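# Close the toy oven door and leave everything upright

## Task

Shut the toy oven's door and release it, with the oven still upright. Any toy-food basket, any small tea box, the wire rack and the small red box must all stay standing.

## Robot and tools

Robot: two arms, left_arm and right_arm, each with a parallel two-finger gripper. The fingers point along the gripper's +z axis and spread apart along its y axis. end_effector_position is the point midway between the finger pads, a little under 1 cm behind the tips. Each arm has a wrist camera; fixed cameras are cam_high and cam_low. Image names: cam_high, cam_low, cam_left_wrist, cam_right_wrist, all 672x504.

Frames: the scene frame has its origin at table-top height, halfway between the two nominal arm bases, +z up, +x out across the table, and left_arm on the +y side (arm names do not match image left/right). The measured bases sit at left_arm (+0.001, +0.348, 0) and right_arm (+0.003, -0.280, 0), nearly unrotated. Each arm reports its hand position (metres), quat_wxyz and targets in its own base frame; fixed cameras and the table use the scene frame. Reported poses may be wrong by a few cm, worse at long reach.

execute_actions(actions, cameras): actions is a list of actions; each action is a list of up to 15 rows, one row per 1/30 s step, and a short action repeats its last row to fill 15 steps. Every row holds 14 numbers in [-1, 1], one list covering both arms: left_arm dx, dy, dz, rx, ry, rz, opening, then right_arm in the same order. dx..rz are offsets, not poses: each is measured from that arm's Hand target as it was when the action began, along that arm's own base axes, with rotation about the Hand target's position. Every row in an action counts from that same start, so sending the same offset again moves further. Scale: 1.0 equals 0.6 m for dx, dy, dz and 180 degrees for the rotation vector rx, ry, rz. A translation longer than 1.0 is shortened along its direction. Opening is absolute, not an offset: +1 fully open (about 87 mm gap), +0.5 about 69 mm, 0 about 43 mm, -0.5 about 18 mm, -1 shut. Zeros for all six pose numbers re-request the current Hand target; an opening of 0 is a real command, so resend the present opening to leave a gripper alone. An empty actions list returns state plus images; images otherwise come only when cameras requests them (["all"], names, or []).

move(target, speed, blend, opening_speed, blocking, cameras): target is one 14-number row in the same layout and scale as above, or a list of up to 15 such rows, every row an offset from the Hand targets at the move's start (not from the previous row). Paths are straight and all finish together, taking at least 0.5 s and at most 10 s. speed is m/s, 0.002 to 2.9, default 0.25 (turning up to twice that in rad/s); one value or one per target. blend (m) rounds corners of a list; 0 stops at each point. opening_speed (0.2 or more, per second on the -1..+1 scale) ramps the fingers. blocking=false returns after about 0.5 s while the move continues. Moves do not avoid obstacles or the other arm; faster moves lag, stray and hit harder. Do not route a path close past an arm's own base; go around it. The result adds a move: line with the ending (done, off_target, moving, held, fault) and limits (paced = pose clipped, held = steps withheld). done means within 10 mm and 2 degrees.

wait(seconds 0-10, cameras) lets time pass holding commands; a running move continues. stop(cameras) brakes a running move. zoom_image(camera, region [x0,y0,x1,y1] pixels, at most 504 by 504) magnifies the newest image of that camera. read_manual(section) gives only licence text. finished_scene(scene) ends the current scene, given its number, irreversibly; call nothing after it in that reply.

Control behaviour: orientation commands are clipped to within 40 degrees of the measured orientation each step. Hand target in results is the last commanded (clipped) pose, and next offsets count from it. Grippers often stop short or sag under friction and weight; waiting does not fix that, but the next command, even all zeros, re-requests it; if still short, add the missing distance. Small moves may do nothing or go sideways. Check position and tilt after each move and correct. An arm blocked by something keeps pushing until you command its target back behind the gripper. Near the first joint's axis a tiny wrist motion can swing the whole arm.

Results: grip_measured is the finger position on the command scale (Joint positions show it 0 closed to 1 open), off by up to about 1 mm. To grip, command roughly 0.04 below the reading at first contact. Joint velocities "within noise" means still. Joint torques include gravity, have offsets and noise, and joints 1-3 wrap at ±28 N m. Tool commands show current commands. Watch motor temperatures: MOTOR HOT appears at 75 °C, a fault folds that arm at 90 °C, and it goes limp at 100 °C; stretched-out holding or pushing at unreachable targets heats motors.

Avoid: grippers or wrist cameras touching each other (the clearance check does not catch that), closing one gripper on the other's fingers, hard hits on fixed or heavy things, slamming the door, releasing parts while moving, tugging camera cables, and anything leaving the table. Loose objects may get nudged by outside pushes now and then.

Each tool is called after ">>>" as name(argument=value, ...) on one line, values as JSON.

## Session

>>> execute_actions(actions=[])

Scene clock: 0.00 s.
left_arm: end_effector_position=(+0.3980, +0.0015, +0.0649) grip_measured=+1.000 end_effector_quat_wxyz=(+0.601, +0.028, +0.799, -0.006) | right_arm: end_effector_position=(+0.3826, -0.0020, +0.0368) grip_measured=+0.997 end_effector_quat_wxyz=(+0.548, -0.008, +0.836, +0.001)
Joint positions: left_arm=[0.031 1.575 0.396 0.897 0.074 0.047 1] | right_arm=[-0.014 1.573 0.398 0.765 -0.023 -0.018 0.998]
Joint velocities: within noise
Joint torques (N m): no reading
Motor temperatures (°C): left_arm=[28 34 36 29 29 26 26] | right_arm=[25 32 31 31 26 27 26]
Heat: left arm: 36 °C; right arm: 32 °C.
Hand target: left_arm +0.4031, +0.0016, +0.0756; +0.614, +0.029, +0.789, -0.005 | right_arm +0.3830, -0.0019, +0.0374; +0.547, -0.008, +0.837, +0.001
Tool commands: left_gripper/opening=+1.0 right_gripper/opening=+1.0

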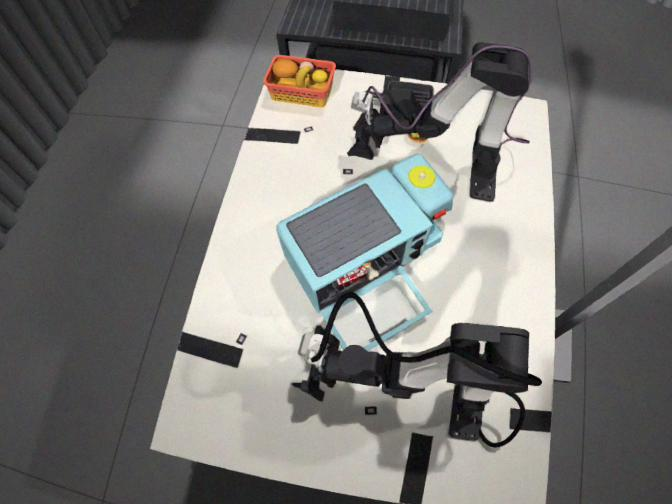

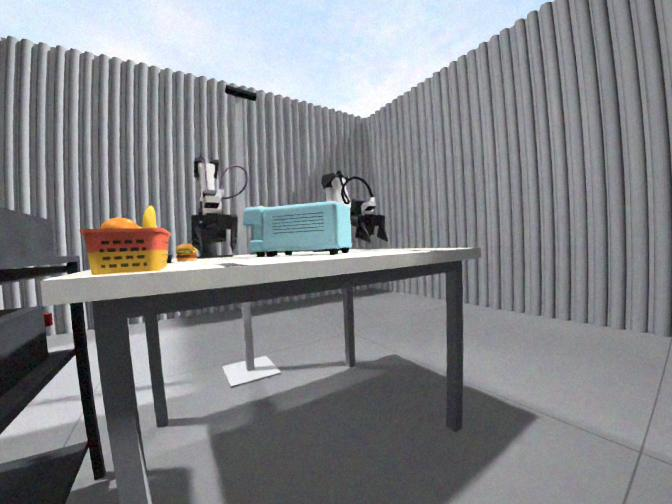

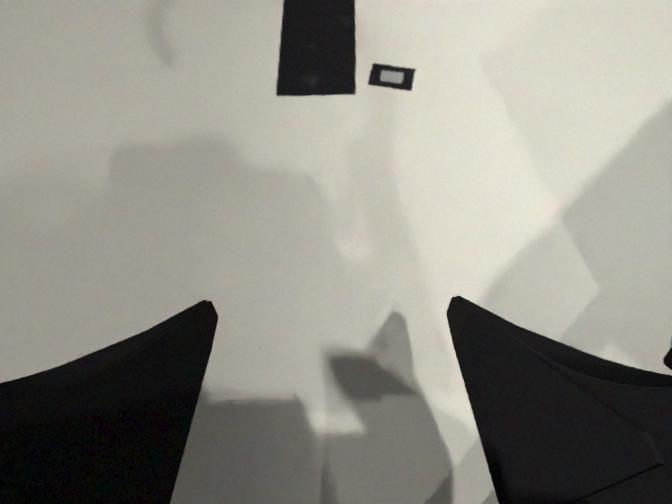

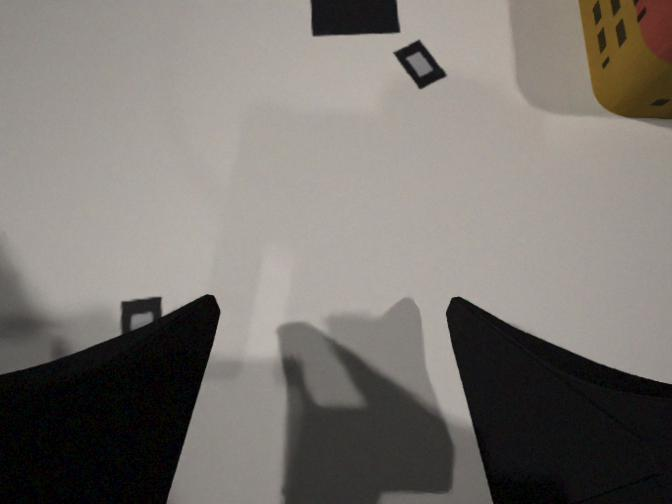

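>>> zoom_image(camera="cam_high", region=[270, 150, 470, 370])

>>> zoom_image(camera="cam_low", region=[220, 170, 420, 270])

Scaled by 2.291 from the camera's 672x504 image, which has a finer 960x720 frame.

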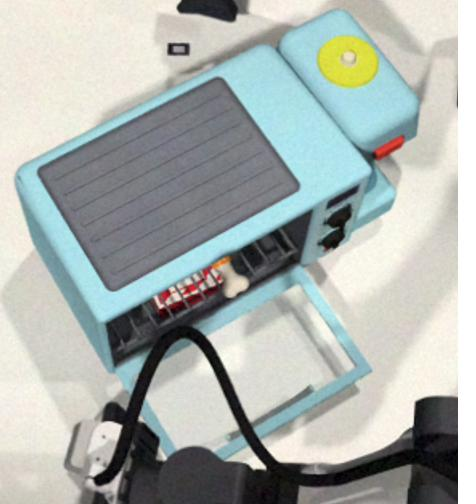

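Scaled by 2.520 from the camera's 672x504 image, which has a finer 960x720 frame.

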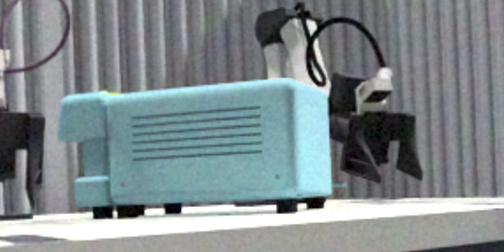

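>>> move(target=[-0.352,-0.253,0,0,0,-0.317,-1,0,0,0,0,0,0,1], speed=0.5, cameras=["all"])

Scene clock: 23.00 s.
left_arm: end_effector_position=(+0.1881, -0.1487, +0.0647) grip_measured=-0.986 end_effector_quat_wxyz=(+0.524, +0.391, +0.694, -0.302) | right_arm: end_effector_position=(+0.3826, -0.0020, +0.0368) grip_measured=+0.997 end_effector_quat_wxyz=(+0.548, -0.008, +0.836, +0.001)
Joint positions: left_arm=[-0.117 0.601 0.039 0.131 0.872 0.329 0.007] | right_arm=[-0.014 1.573 0.398 0.765 -0.023 -0.018 0.998]
Joint torques (N m): left_arm=[-0.05 0.17 9.66 1.66 0.38 0.31] | right_arm=[-0.35 -4.51 5.6 2.08 -0.11 0.06]
Motor temperatures (°C): left_arm=[28 36 37 32 29 26 26] | right_arm=[25 33 32 37 26 27 26]
Heat: left arm: 37 °C; right arm: 37 °C.
Hand target: left_arm +0.1919, -0.1502, +0.0756; +0.537, +0.402, +0.679, -0.298 | right_arm +0.3830, -0.0019, +0.0374; +0.547, -0.008, +0.837, +0.001
Off the commanded pose: left_arm 0.012 m, 3 deg | right_arm 0.001 m, 0 deg.
move: off_target (left_arm)

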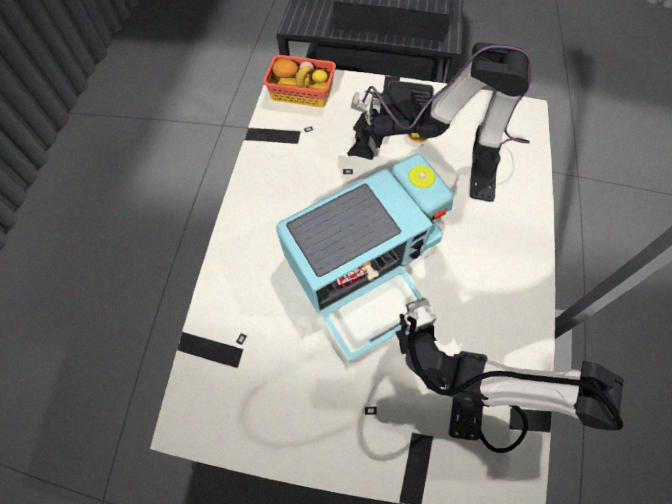

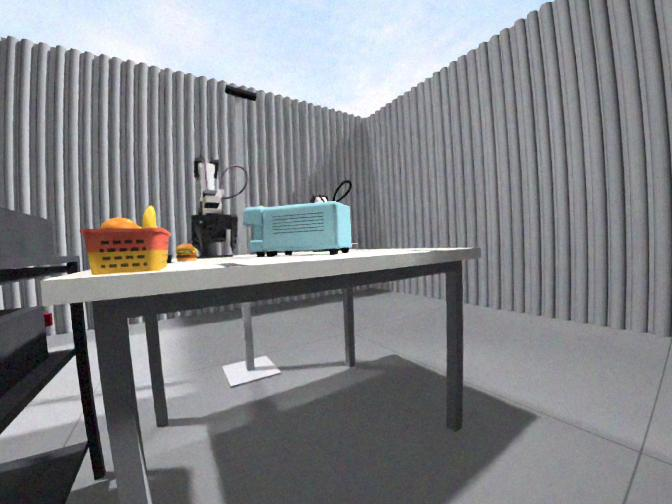

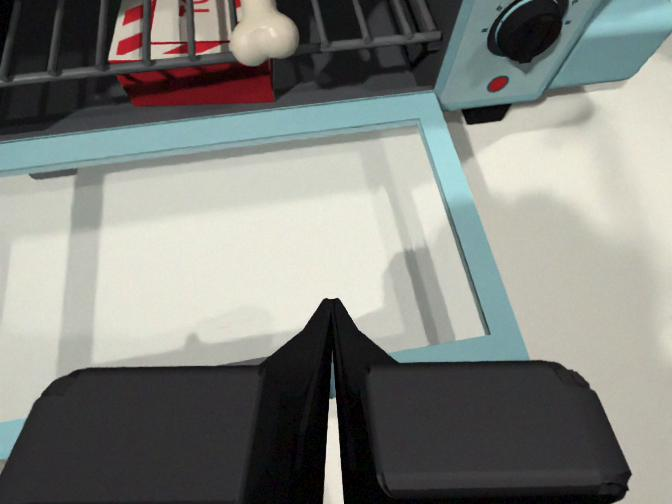

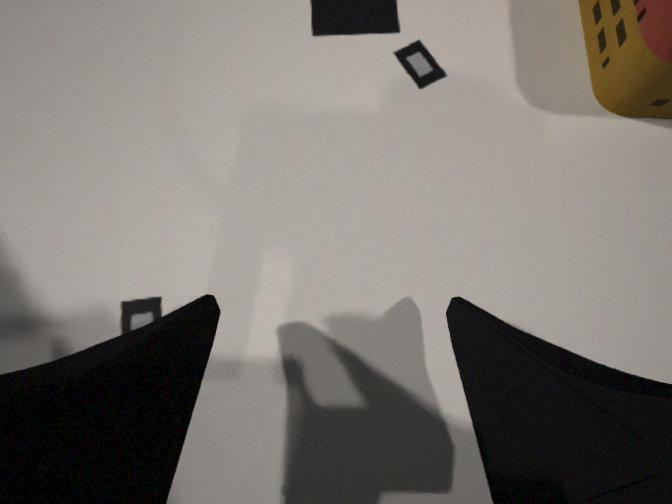

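>>> move(target=[[0.103,0.173,0,0,0,0.094,-1,0,0,0,0,0,0,1],[0.103,0.173,-0.07,0,0,0.094,-1,0,0,0,0,0,0,1]], blend=[0.01,0], cameras=["cam_high","cam_left_wrist"])

Scene clock: 41.60 s.
left_arm: end_effector_position=(+0.2532, -0.0474, +0.0319) grip_measured=-0.986 end_effector_quat_wxyz=(+0.569, +0.296, +0.736, -0.217) | right_arm: end_effector_position=(+0.3826, -0.0020, +0.0368) grip_measured=+0.997 end_effector_quat_wxyz=(+0.548, -0.008, +0.836, +0.001)
Joint positions: left_arm=[0.415 1.279 0.073 0.613 1.089 0.556 0.007] | right_arm=[-0.014 1.573 0.398 0.765 -0.023 -0.018 0.998]
Joint torques (N m): left_arm=[0.76 -1.03 4.55 1.61 0.54 0.15] | right_arm=[-0.32 -4.56 5.6 2.08 -0.1 0.07]
Heat: left arm: 41 °C; right arm: 39 °C.
Hand target: left_arm +0.2537, -0.0464, +0.0336; +0.575, +0.298, +0.731, -0.216 | right_arm +0.3830, -0.0019, +0.0374; +0.547, -0.008, +0.837, +0.001
Off the commanded pose: left_arm 0.002 m, 1 deg | right_arm 0.001 m, 0 deg.
move: done
Images, in order (width x height): cam_high 672x504, cam_left_wrist 672x504.

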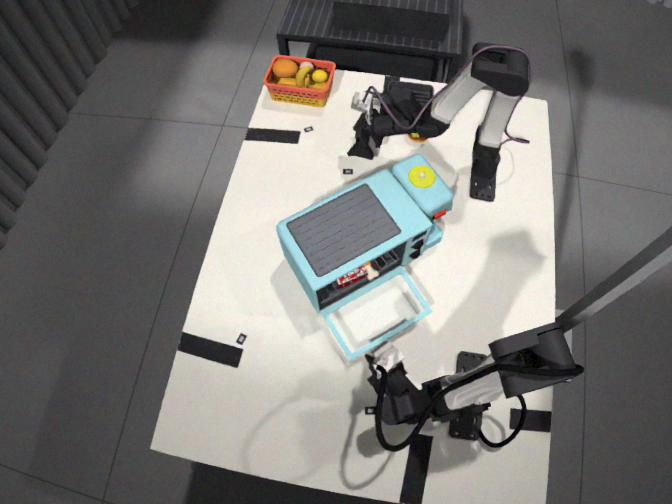

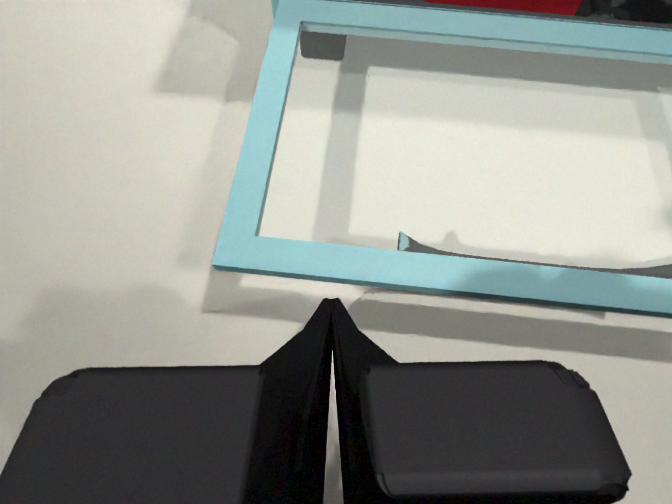

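>>> move(target=[[0,0,-0.027,0,0,0,-1,0,0,0,0,0,0,1],[0.04,-0.049,-0.027,0,0,0,-1,0,0,0,0,0,0,1],[0.044,-0.055,0.055,0,0,0,-1,0,0,0,0,0,0,1],[0.06,-0.074,0.107,0,0,0,-1,0,0,0,0,0,0,1],[0.079,-0.0975,0.148,0,0,0,-1,0,0,0,0,0,0,1],[0.105,-0.13,0.182,0,0,0,-1,0,0,0,0,0,0,1]], speed=0.12, blend=[0.005,0.004,0.01,0.01,0.01,0], cameras=["cam_high","cam_left_wrist"])

Scene clock: 56.20 s.
left_arm: end_effector_position=(+0.3077, -0.1220, +0.1289) grip_measured=-0.986 end_effector_quat_wxyz=(+0.561, +0.294, +0.741, -0.222) | right_arm: end_effector_position=(+0.3826, -0.0020, +0.0368) grip_measured=+0.997 end_effector_quat_wxyz=(+0.548, -0.008, +0.836, +0.001)
Joint positions: left_arm=[-0.074 1.072 0.41 0.313 0.65 0.219 0.007] | right_arm=[-0.014 1.573 0.398 0.765 -0.023 -0.018 0.998]
Joint torques (N m): left_arm=[-0.94 -1.59 11.02 1.78 0.05 0.17] | right_arm=[-0.32 -4.52 5.63 2.07 -0.1 0.06]
Heat: left arm: 40 °C; right arm: 40 °C.
Hand target: left_arm +0.3167, -0.1244, +0.1429; +0.575, +0.297, +0.731, -0.216 | right_arm +0.3830, -0.0019, +0.0374; +0.547, -0.008, +0.837, +0.001
Off the commanded pose: left_arm 0.017 m, 2 deg | right_arm 0.001 m, 0 deg.
move: off_target (left_arm)
Images, in order (width x height): cam_high 672x504, cam_left_wrist 672x504.

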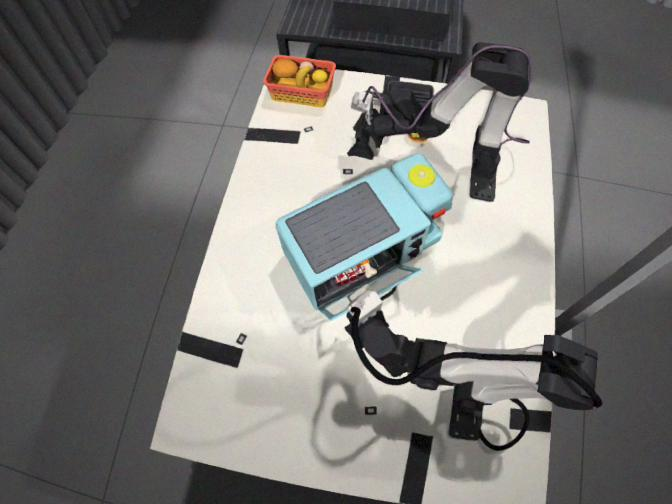

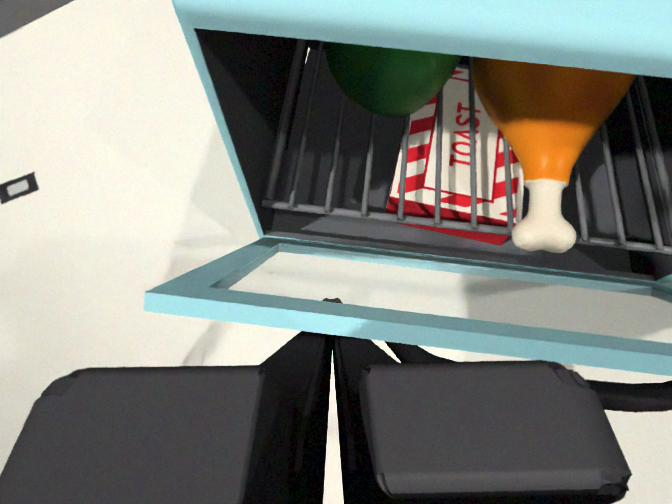

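>>> move(target=[[0.014,-0.017,0.033,0,0,0,-1,0,0,0,0,0,0,1],[0.035,-0.043,0.041,0,0,0,-1,0,0,0,0,0,0,1],[0.06,-0.074,0.041,0,0,0,-1,0,0,0,0,0,0,1]], speed=0.08, blend=[0.004,0.006,0], cameras=["cam_high","cam_left_wrist"])

Scene clock: 64.10 s.
left_arm: end_effector_position=(+0.3383, -0.1619, +0.1442) grip_measured=-0.986 end_effector_quat_wxyz=(+0.545, +0.294, +0.754, -0.221) | right_arm: end_effector_position=(+0.3826, -0.0020, +0.0368) grip_measured=+0.997 end_effector_quat_wxyz=(+0.548, -0.008, +0.836, +0.001)
Joint positions: left_arm=[-0.241 1.23 0.589 0.284 0.488 0.161 0.007] | right_arm=[-0.014 1.573 0.398 0.765 -0.023 -0.018 0.998]
Joint torques (N m): left_arm=[-1.18 -2.82 11.66 2.18 0.03 0.18] | right_arm=[-0.34 -4.53 5.57 2.08 -0.1 0.06]
Motor temperatures (°C): left_arm=[28 35 42 34 29 26 25] | right_arm=[25 35 33 41 26 27 26]
Heat: left arm: 42 °C; right arm: 41 °C.
Hand target: left_arm +0.3527, -0.1689, +0.1675; +0.575, +0.298, +0.731, -0.216 | right_arm +0.3830, -0.0019, +0.0374; +0.547, -0.008, +0.837, +0.001
Off the commanded pose: left_arm 0.028 m, 4 deg | right_arm 0.001 m, 0 deg.
move: off_target (left_arm)
Images, in order (width x height): cam_high 672x504, cam_left_wrist 672x504.

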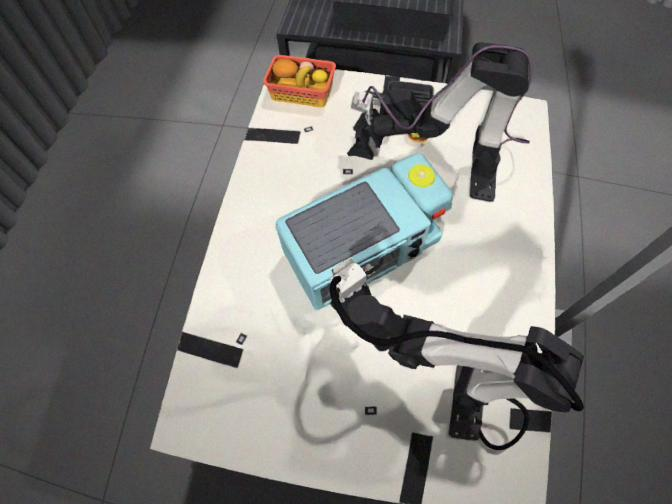

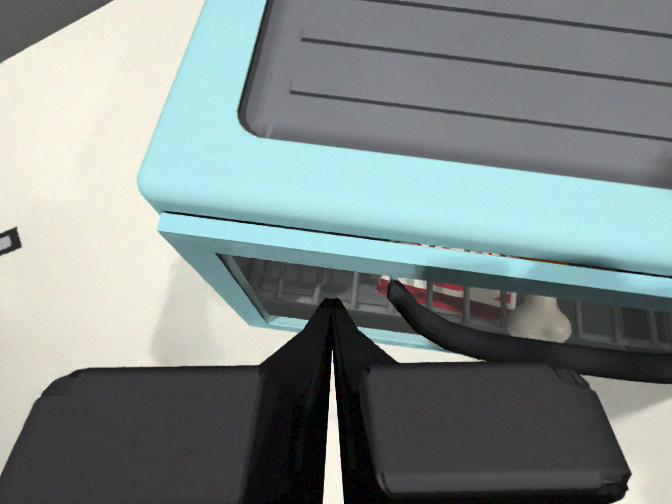

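>>> move(target=[0.028,-0.034,0.01,0,0,0,-1,0,0,0,0,0,0,1], speed=0.05, cameras=["cam_high","cam_left_wrist"])

>>> zoom_image(camera="cam_left_wrist", region=[140, 160, 560, 370])

Scene clock: 67.67 s.
left_arm: end_effector_position=(+0.3547, -0.1723, +0.1440) grip_measured=-0.986 end_effector_quat_wxyz=(+0.539, +0.287, +0.764, -0.206) | right_arm: end_effector_position=(+0.3826, -0.0020, +0.0368) grip_measured=+0.997 end_effector_quat_wxyz=(+0.548, -0.008, +0.836, +0.001)
Joint positions: left_arm=[-0.288 1.307 0.66 0.276 0.41 0.148 0.007] | right_arm=[-0.014 1.573 0.398 0.765 -0.023 -0.018 0.998]
Joint torques (N m): left_arm=[-2.15 -3.04 12.63 2.38 0.25 0.14] | right_arm=[-0.32 -4.55 5.63 2.07 -0.11 0.06]
Heat: left arm: 43 °C; right arm: 41 °C.
Hand target: left_arm +0.3695, -0.1892, +0.1733; +0.575, +0.298, +0.731, -0.216 | right_arm +0.3830, -0.0019, +0.0374; +0.547, -0.008, +0.837, +0.001
Off the commanded pose: left_arm 0.037 m, 6 deg | right_arm 0.001 m, 0 deg.
move: off_target (left_arm)
Images, in order (width x height): cam_high 672x504, cam_left_wrist 672x504.

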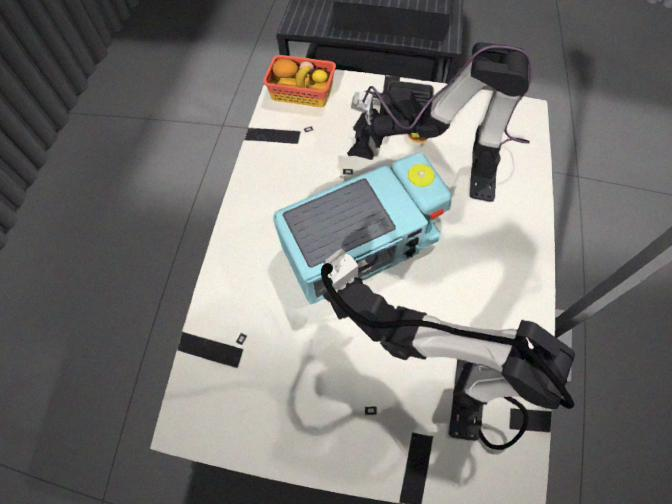

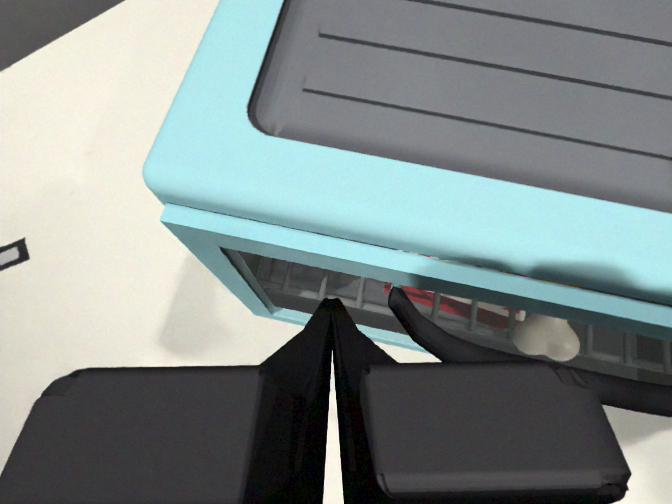

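Scaled by 1.200 from the camera's 672x504 image, which has a finer 960x720 frame.

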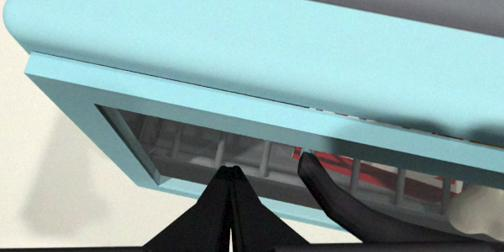

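>>> move(target=[-0.07,0.09,0,0,0,0,-1,0,0,0,0,0,0,1], speed=0.1, cameras=["cam_left_wrist","cam_high"])

>>> zoom_image(camera="cam_left_wrist", region=[140, 50, 640, 370])

Scene clock: 74.03 s.
left_arm: end_effector_position=(+0.3277, -0.1370, +0.1667) grip_measured=-0.986 end_effector_quat_wxyz=(+0.564, +0.292, +0.741, -0.219) | right_arm: end_effector_position=(+0.3826, -0.0020, +0.0368) grip_measured=+0.997 end_effector_quat_wxyz=(+0.548, -0.008, +0.836, +0.001)
Joint positions: left_arm=[-0.14 1.107 0.577 0.205 0.581 0.188 0.007] | right_arm=[-0.014 1.573 0.398 0.765 -0.023 -0.018 0.998]
Joint torques (N m): left_arm=[0.64 -4.21 7.68 1.82 0.29 0.28] | right_arm=[-0.32 -4.52 5.6 2.08 -0.11 0.06]
Heat: left arm: 43 °C; right arm: 42 °C.
Hand target: left_arm +0.3275, -0.1352, +0.1734; +0.575, +0.298, +0.731, -0.216 | right_arm +0.3830, -0.0019, +0.0374; +0.547, -0.008, +0.837, +0.001
Off the commanded pose: left_arm 0.007 m, 2 deg | right_arm 0.001 m, 0 deg.
move: done
Images, in order (width x height): cam_high 672x504, cam_left_wrist 672x504.

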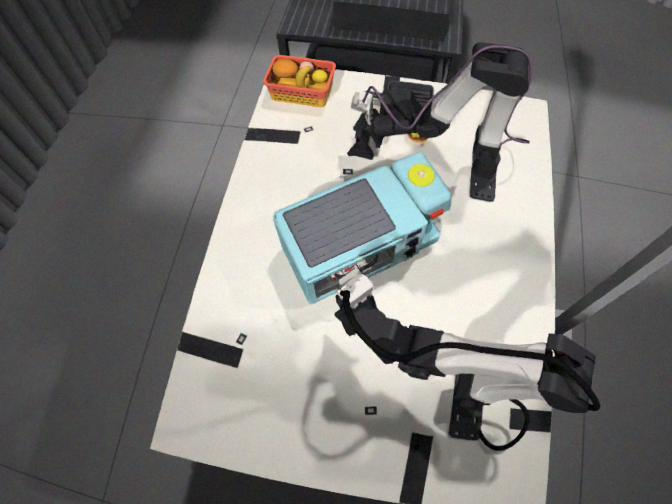

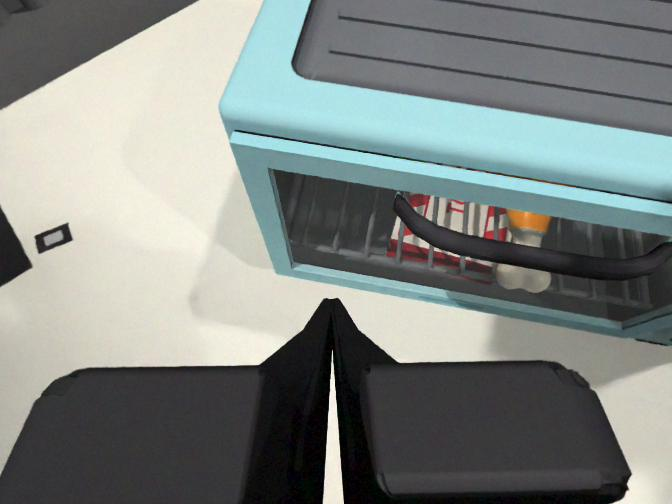

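Scaled by 1.008 from the camera's 672x504 image, which has a finer 960x720 frame.

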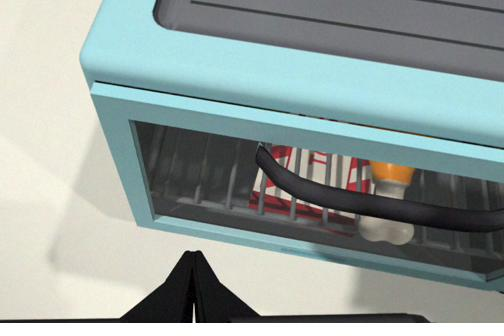

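>>> move(target=[[0.022,-0.028,-0.004,0,0,0,-1,0,0,0,0,0,0,1],[0.045,-0.057,0.0,0,0,0,-1,0,0,0,0,0,0,1]], speed=0.06, blend=[0.005,0], cameras=["cam_left_wrist","cam_high"])

>>> zoom_image(camera="cam_left_wrist", region=[140, 130, 640, 370])

Scene clock: 85.97 s.
left_arm: end_effector_position=(+0.3429, -0.1647, +0.1545) grip_measured=-0.986 end_effector_quat_wxyz=(+0.552, +0.296, +0.748, -0.220) | right_arm: end_effector_position=(+0.3826, -0.0020, +0.0368) grip_measured=+0.997 end_effector_quat_wxyz=(+0.548, -0.008, +0.836, +0.001)
Joint positions: left_arm=[-0.246 1.233 0.619 0.276 0.487 0.161 0.007] | right_arm=[-0.014 1.573 0.398 0.765 -0.023 -0.018 0.998]
Joint torques (N m): left_arm=[-0.84 -2.93 11.37 2.05 0.04 0.14] | right_arm=[-0.29 -4.52 5.61 2.07 -0.1 0.06]
Heat: left arm: 43 °C; right arm: 42 °C.
Hand target: left_arm +0.3545, -0.1694, +0.1733; +0.575, +0.298, +0.731, -0.216 | right_arm +0.3830, -0.0019, +0.0374; +0.547, -0.008, +0.837, +0.001
Off the commanded pose: left_arm 0.023 m, 3 deg | right_arm 0.001 m, 0 deg.
move: off_target (left_arm)
Images, in order (width x height): cam_high 672x504, cam_left_wrist 672x504.

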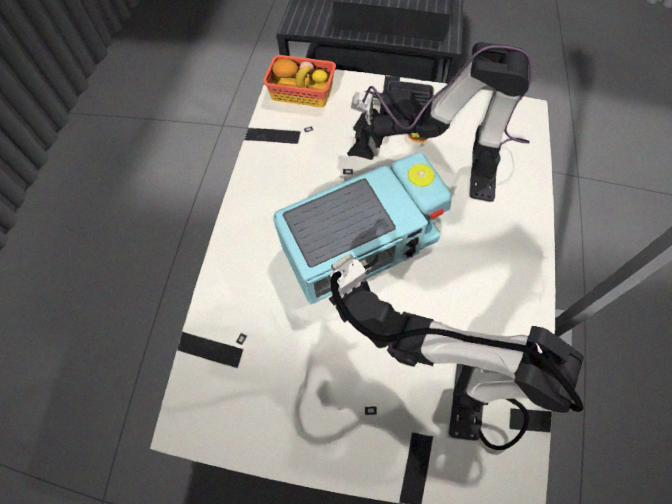

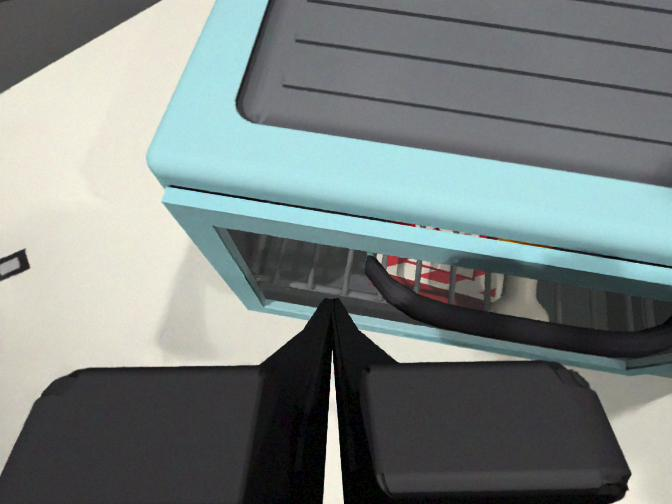

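Scaled by 1.008 from the camera's 672x504 image, which has a finer 960x720 frame.

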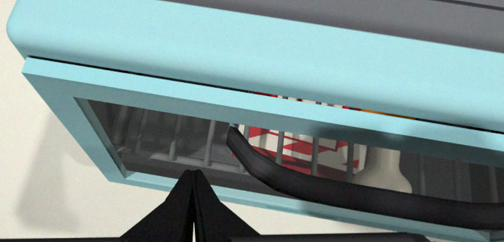

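>>> move(target=[[0.03,-0.037,0.018,0,0,0,-1,0,0,0,0,0,0,1],[0.06,-0.07,0.018,0,0,0,-1,0,0,0,0,0,0,1]], speed=0.06, blend=[0.01,0], cameras=["cam_left_wrist","cam_high"])

>>> zoom_image(camera="cam_left_wrist", region=[140, 130, 640, 370])

Scene clock: 93.30 s.
left_arm: end_effector_position=(+0.3780, -0.1899, +0.1550) grip_measured=-0.986 end_effector_quat_wxyz=(+0.540, +0.286, +0.766, -0.199) | right_arm: end_effector_position=(+0.3826, -0.0020, +0.0368) grip_measured=+0.997 end_effector_quat_wxyz=(+0.548, -0.008, +0.836, +0.001)
Joint positions: left_arm=[-0.335 1.401 0.781 0.251 0.351 0.136 0.007] | right_arm=[-0.014 1.573 0.398 0.765 -0.023 -0.018 0.998]
Joint torques (N m): left_arm=[-2.43 -3.67 12.48 2.45 0.37 0.11] | right_arm=[-0.35 -4.53 5.61 2.07 -0.11 0.07]
Heat: left arm: 44 °C; right arm: 43 °C.
Hand target: left_arm +0.3905, -0.2114, +0.1842; +0.575, +0.298, +0.731, -0.216 | right_arm +0.3830, -0.0019, +0.0374; +0.547, -0.008, +0.837, +0.001
Off the commanded pose: left_arm 0.038 m, 6 deg | right_arm 0.001 m, 0 deg.
move: off_target (left_arm)
Images, in order (width x height): cam_high 672x504, cam_left_wrist 672x504.

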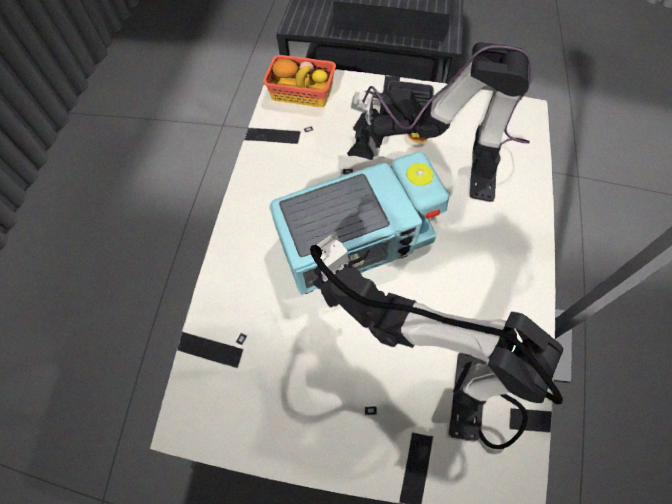

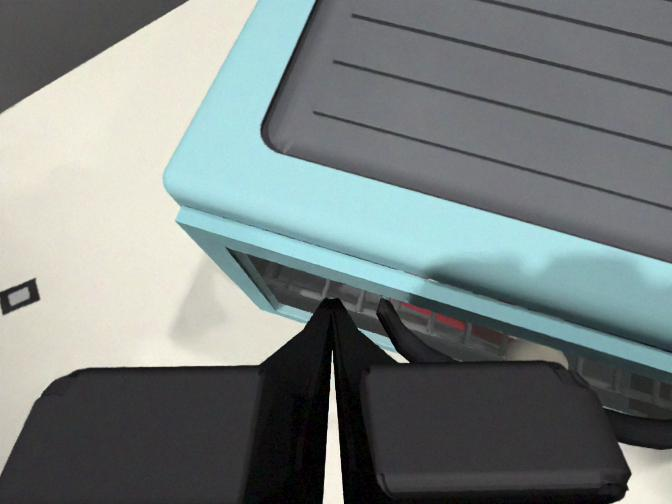

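Scaled by 1.008 from the camera's 672x504 image, which has a finer 960x720 frame.

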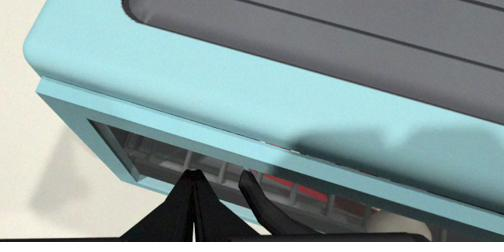

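>>> move(target=[[-0.025,0.035,-0.025,0,0,0,-1,0,0,0,0,0,0,1],[-0.08,0.11,-0.035,0,0,0,-1,0,0,0,0,0,0,1]], speed=[0.06,0.15], blend=[0.005,0], cameras=["cam_left_wrist","cam_high"])

>>> zoom_image(camera="cam_left_wrist", region=[200, 0, 670, 300])

Scene clock: 98.43 s.
left_arm: end_effector_position=(+0.3427, -0.1475, +0.1558) grip_measured=-0.986 end_effector_quat_wxyz=(+0.563, +0.292, +0.741, -0.219) | right_arm: end_effector_position=(+0.3826, -0.0020, +0.0368) grip_measured=+0.997 end_effector_quat_wxyz=(+0.548, -0.008, +0.836, +0.001)
Joint positions: left_arm=[-0.176 1.206 0.585 0.301 0.547 0.175 0.007] | right_arm=[-0.014 1.573 0.398 0.765 -0.023 -0.018 0.998]
Joint torques (N m): left_arm=[0.64 -4.98 7.41 1.82 0.26 0.31] | right_arm=[-0.31 -4.55 5.61 2.07 -0.1 0.06]
Heat: left arm: 44 °C; right arm: 43 °C.
Hand target: left_arm +0.3425, -0.1454, +0.1632; +0.575, +0.298, +0.731, -0.216 | right_arm +0.3830, -0.0019, +0.0374; +0.547, -0.008, +0.837, +0.001
Off the commanded pose: left_arm 0.008 m, 2 deg | right_arm 0.001 m, 0 deg.
move: done
Images, in order (width x height): cam_high 672x504, cam_left_wrist 672x504.

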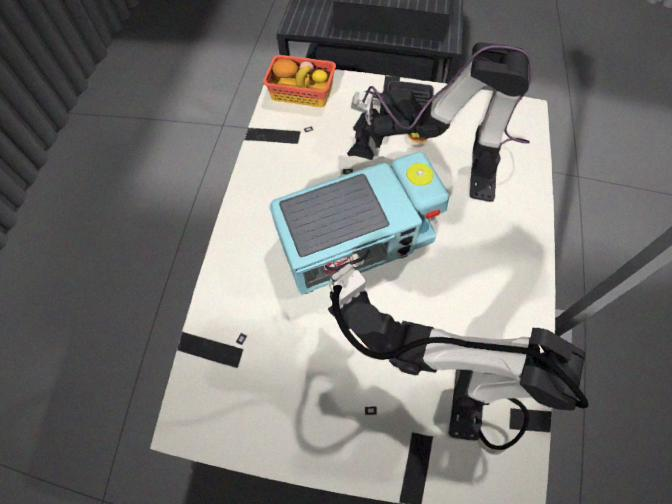

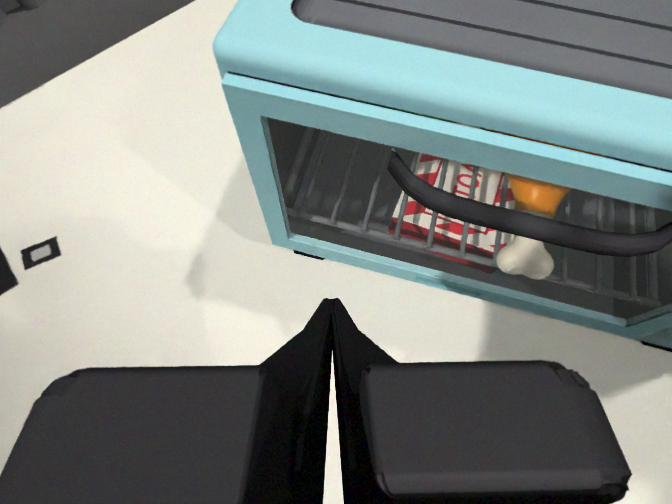

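Scaled by 1.072 from the camera's 672x504 image, which has a finer 960x720 frame.

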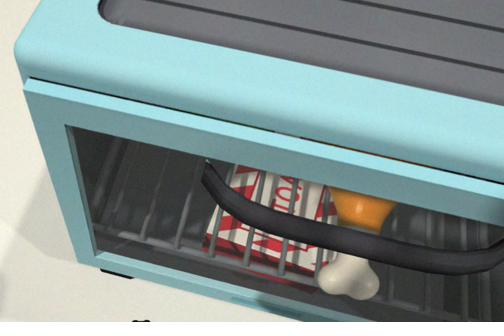

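>>> finished_scene(scene=2)

The scene is finished: the task was done.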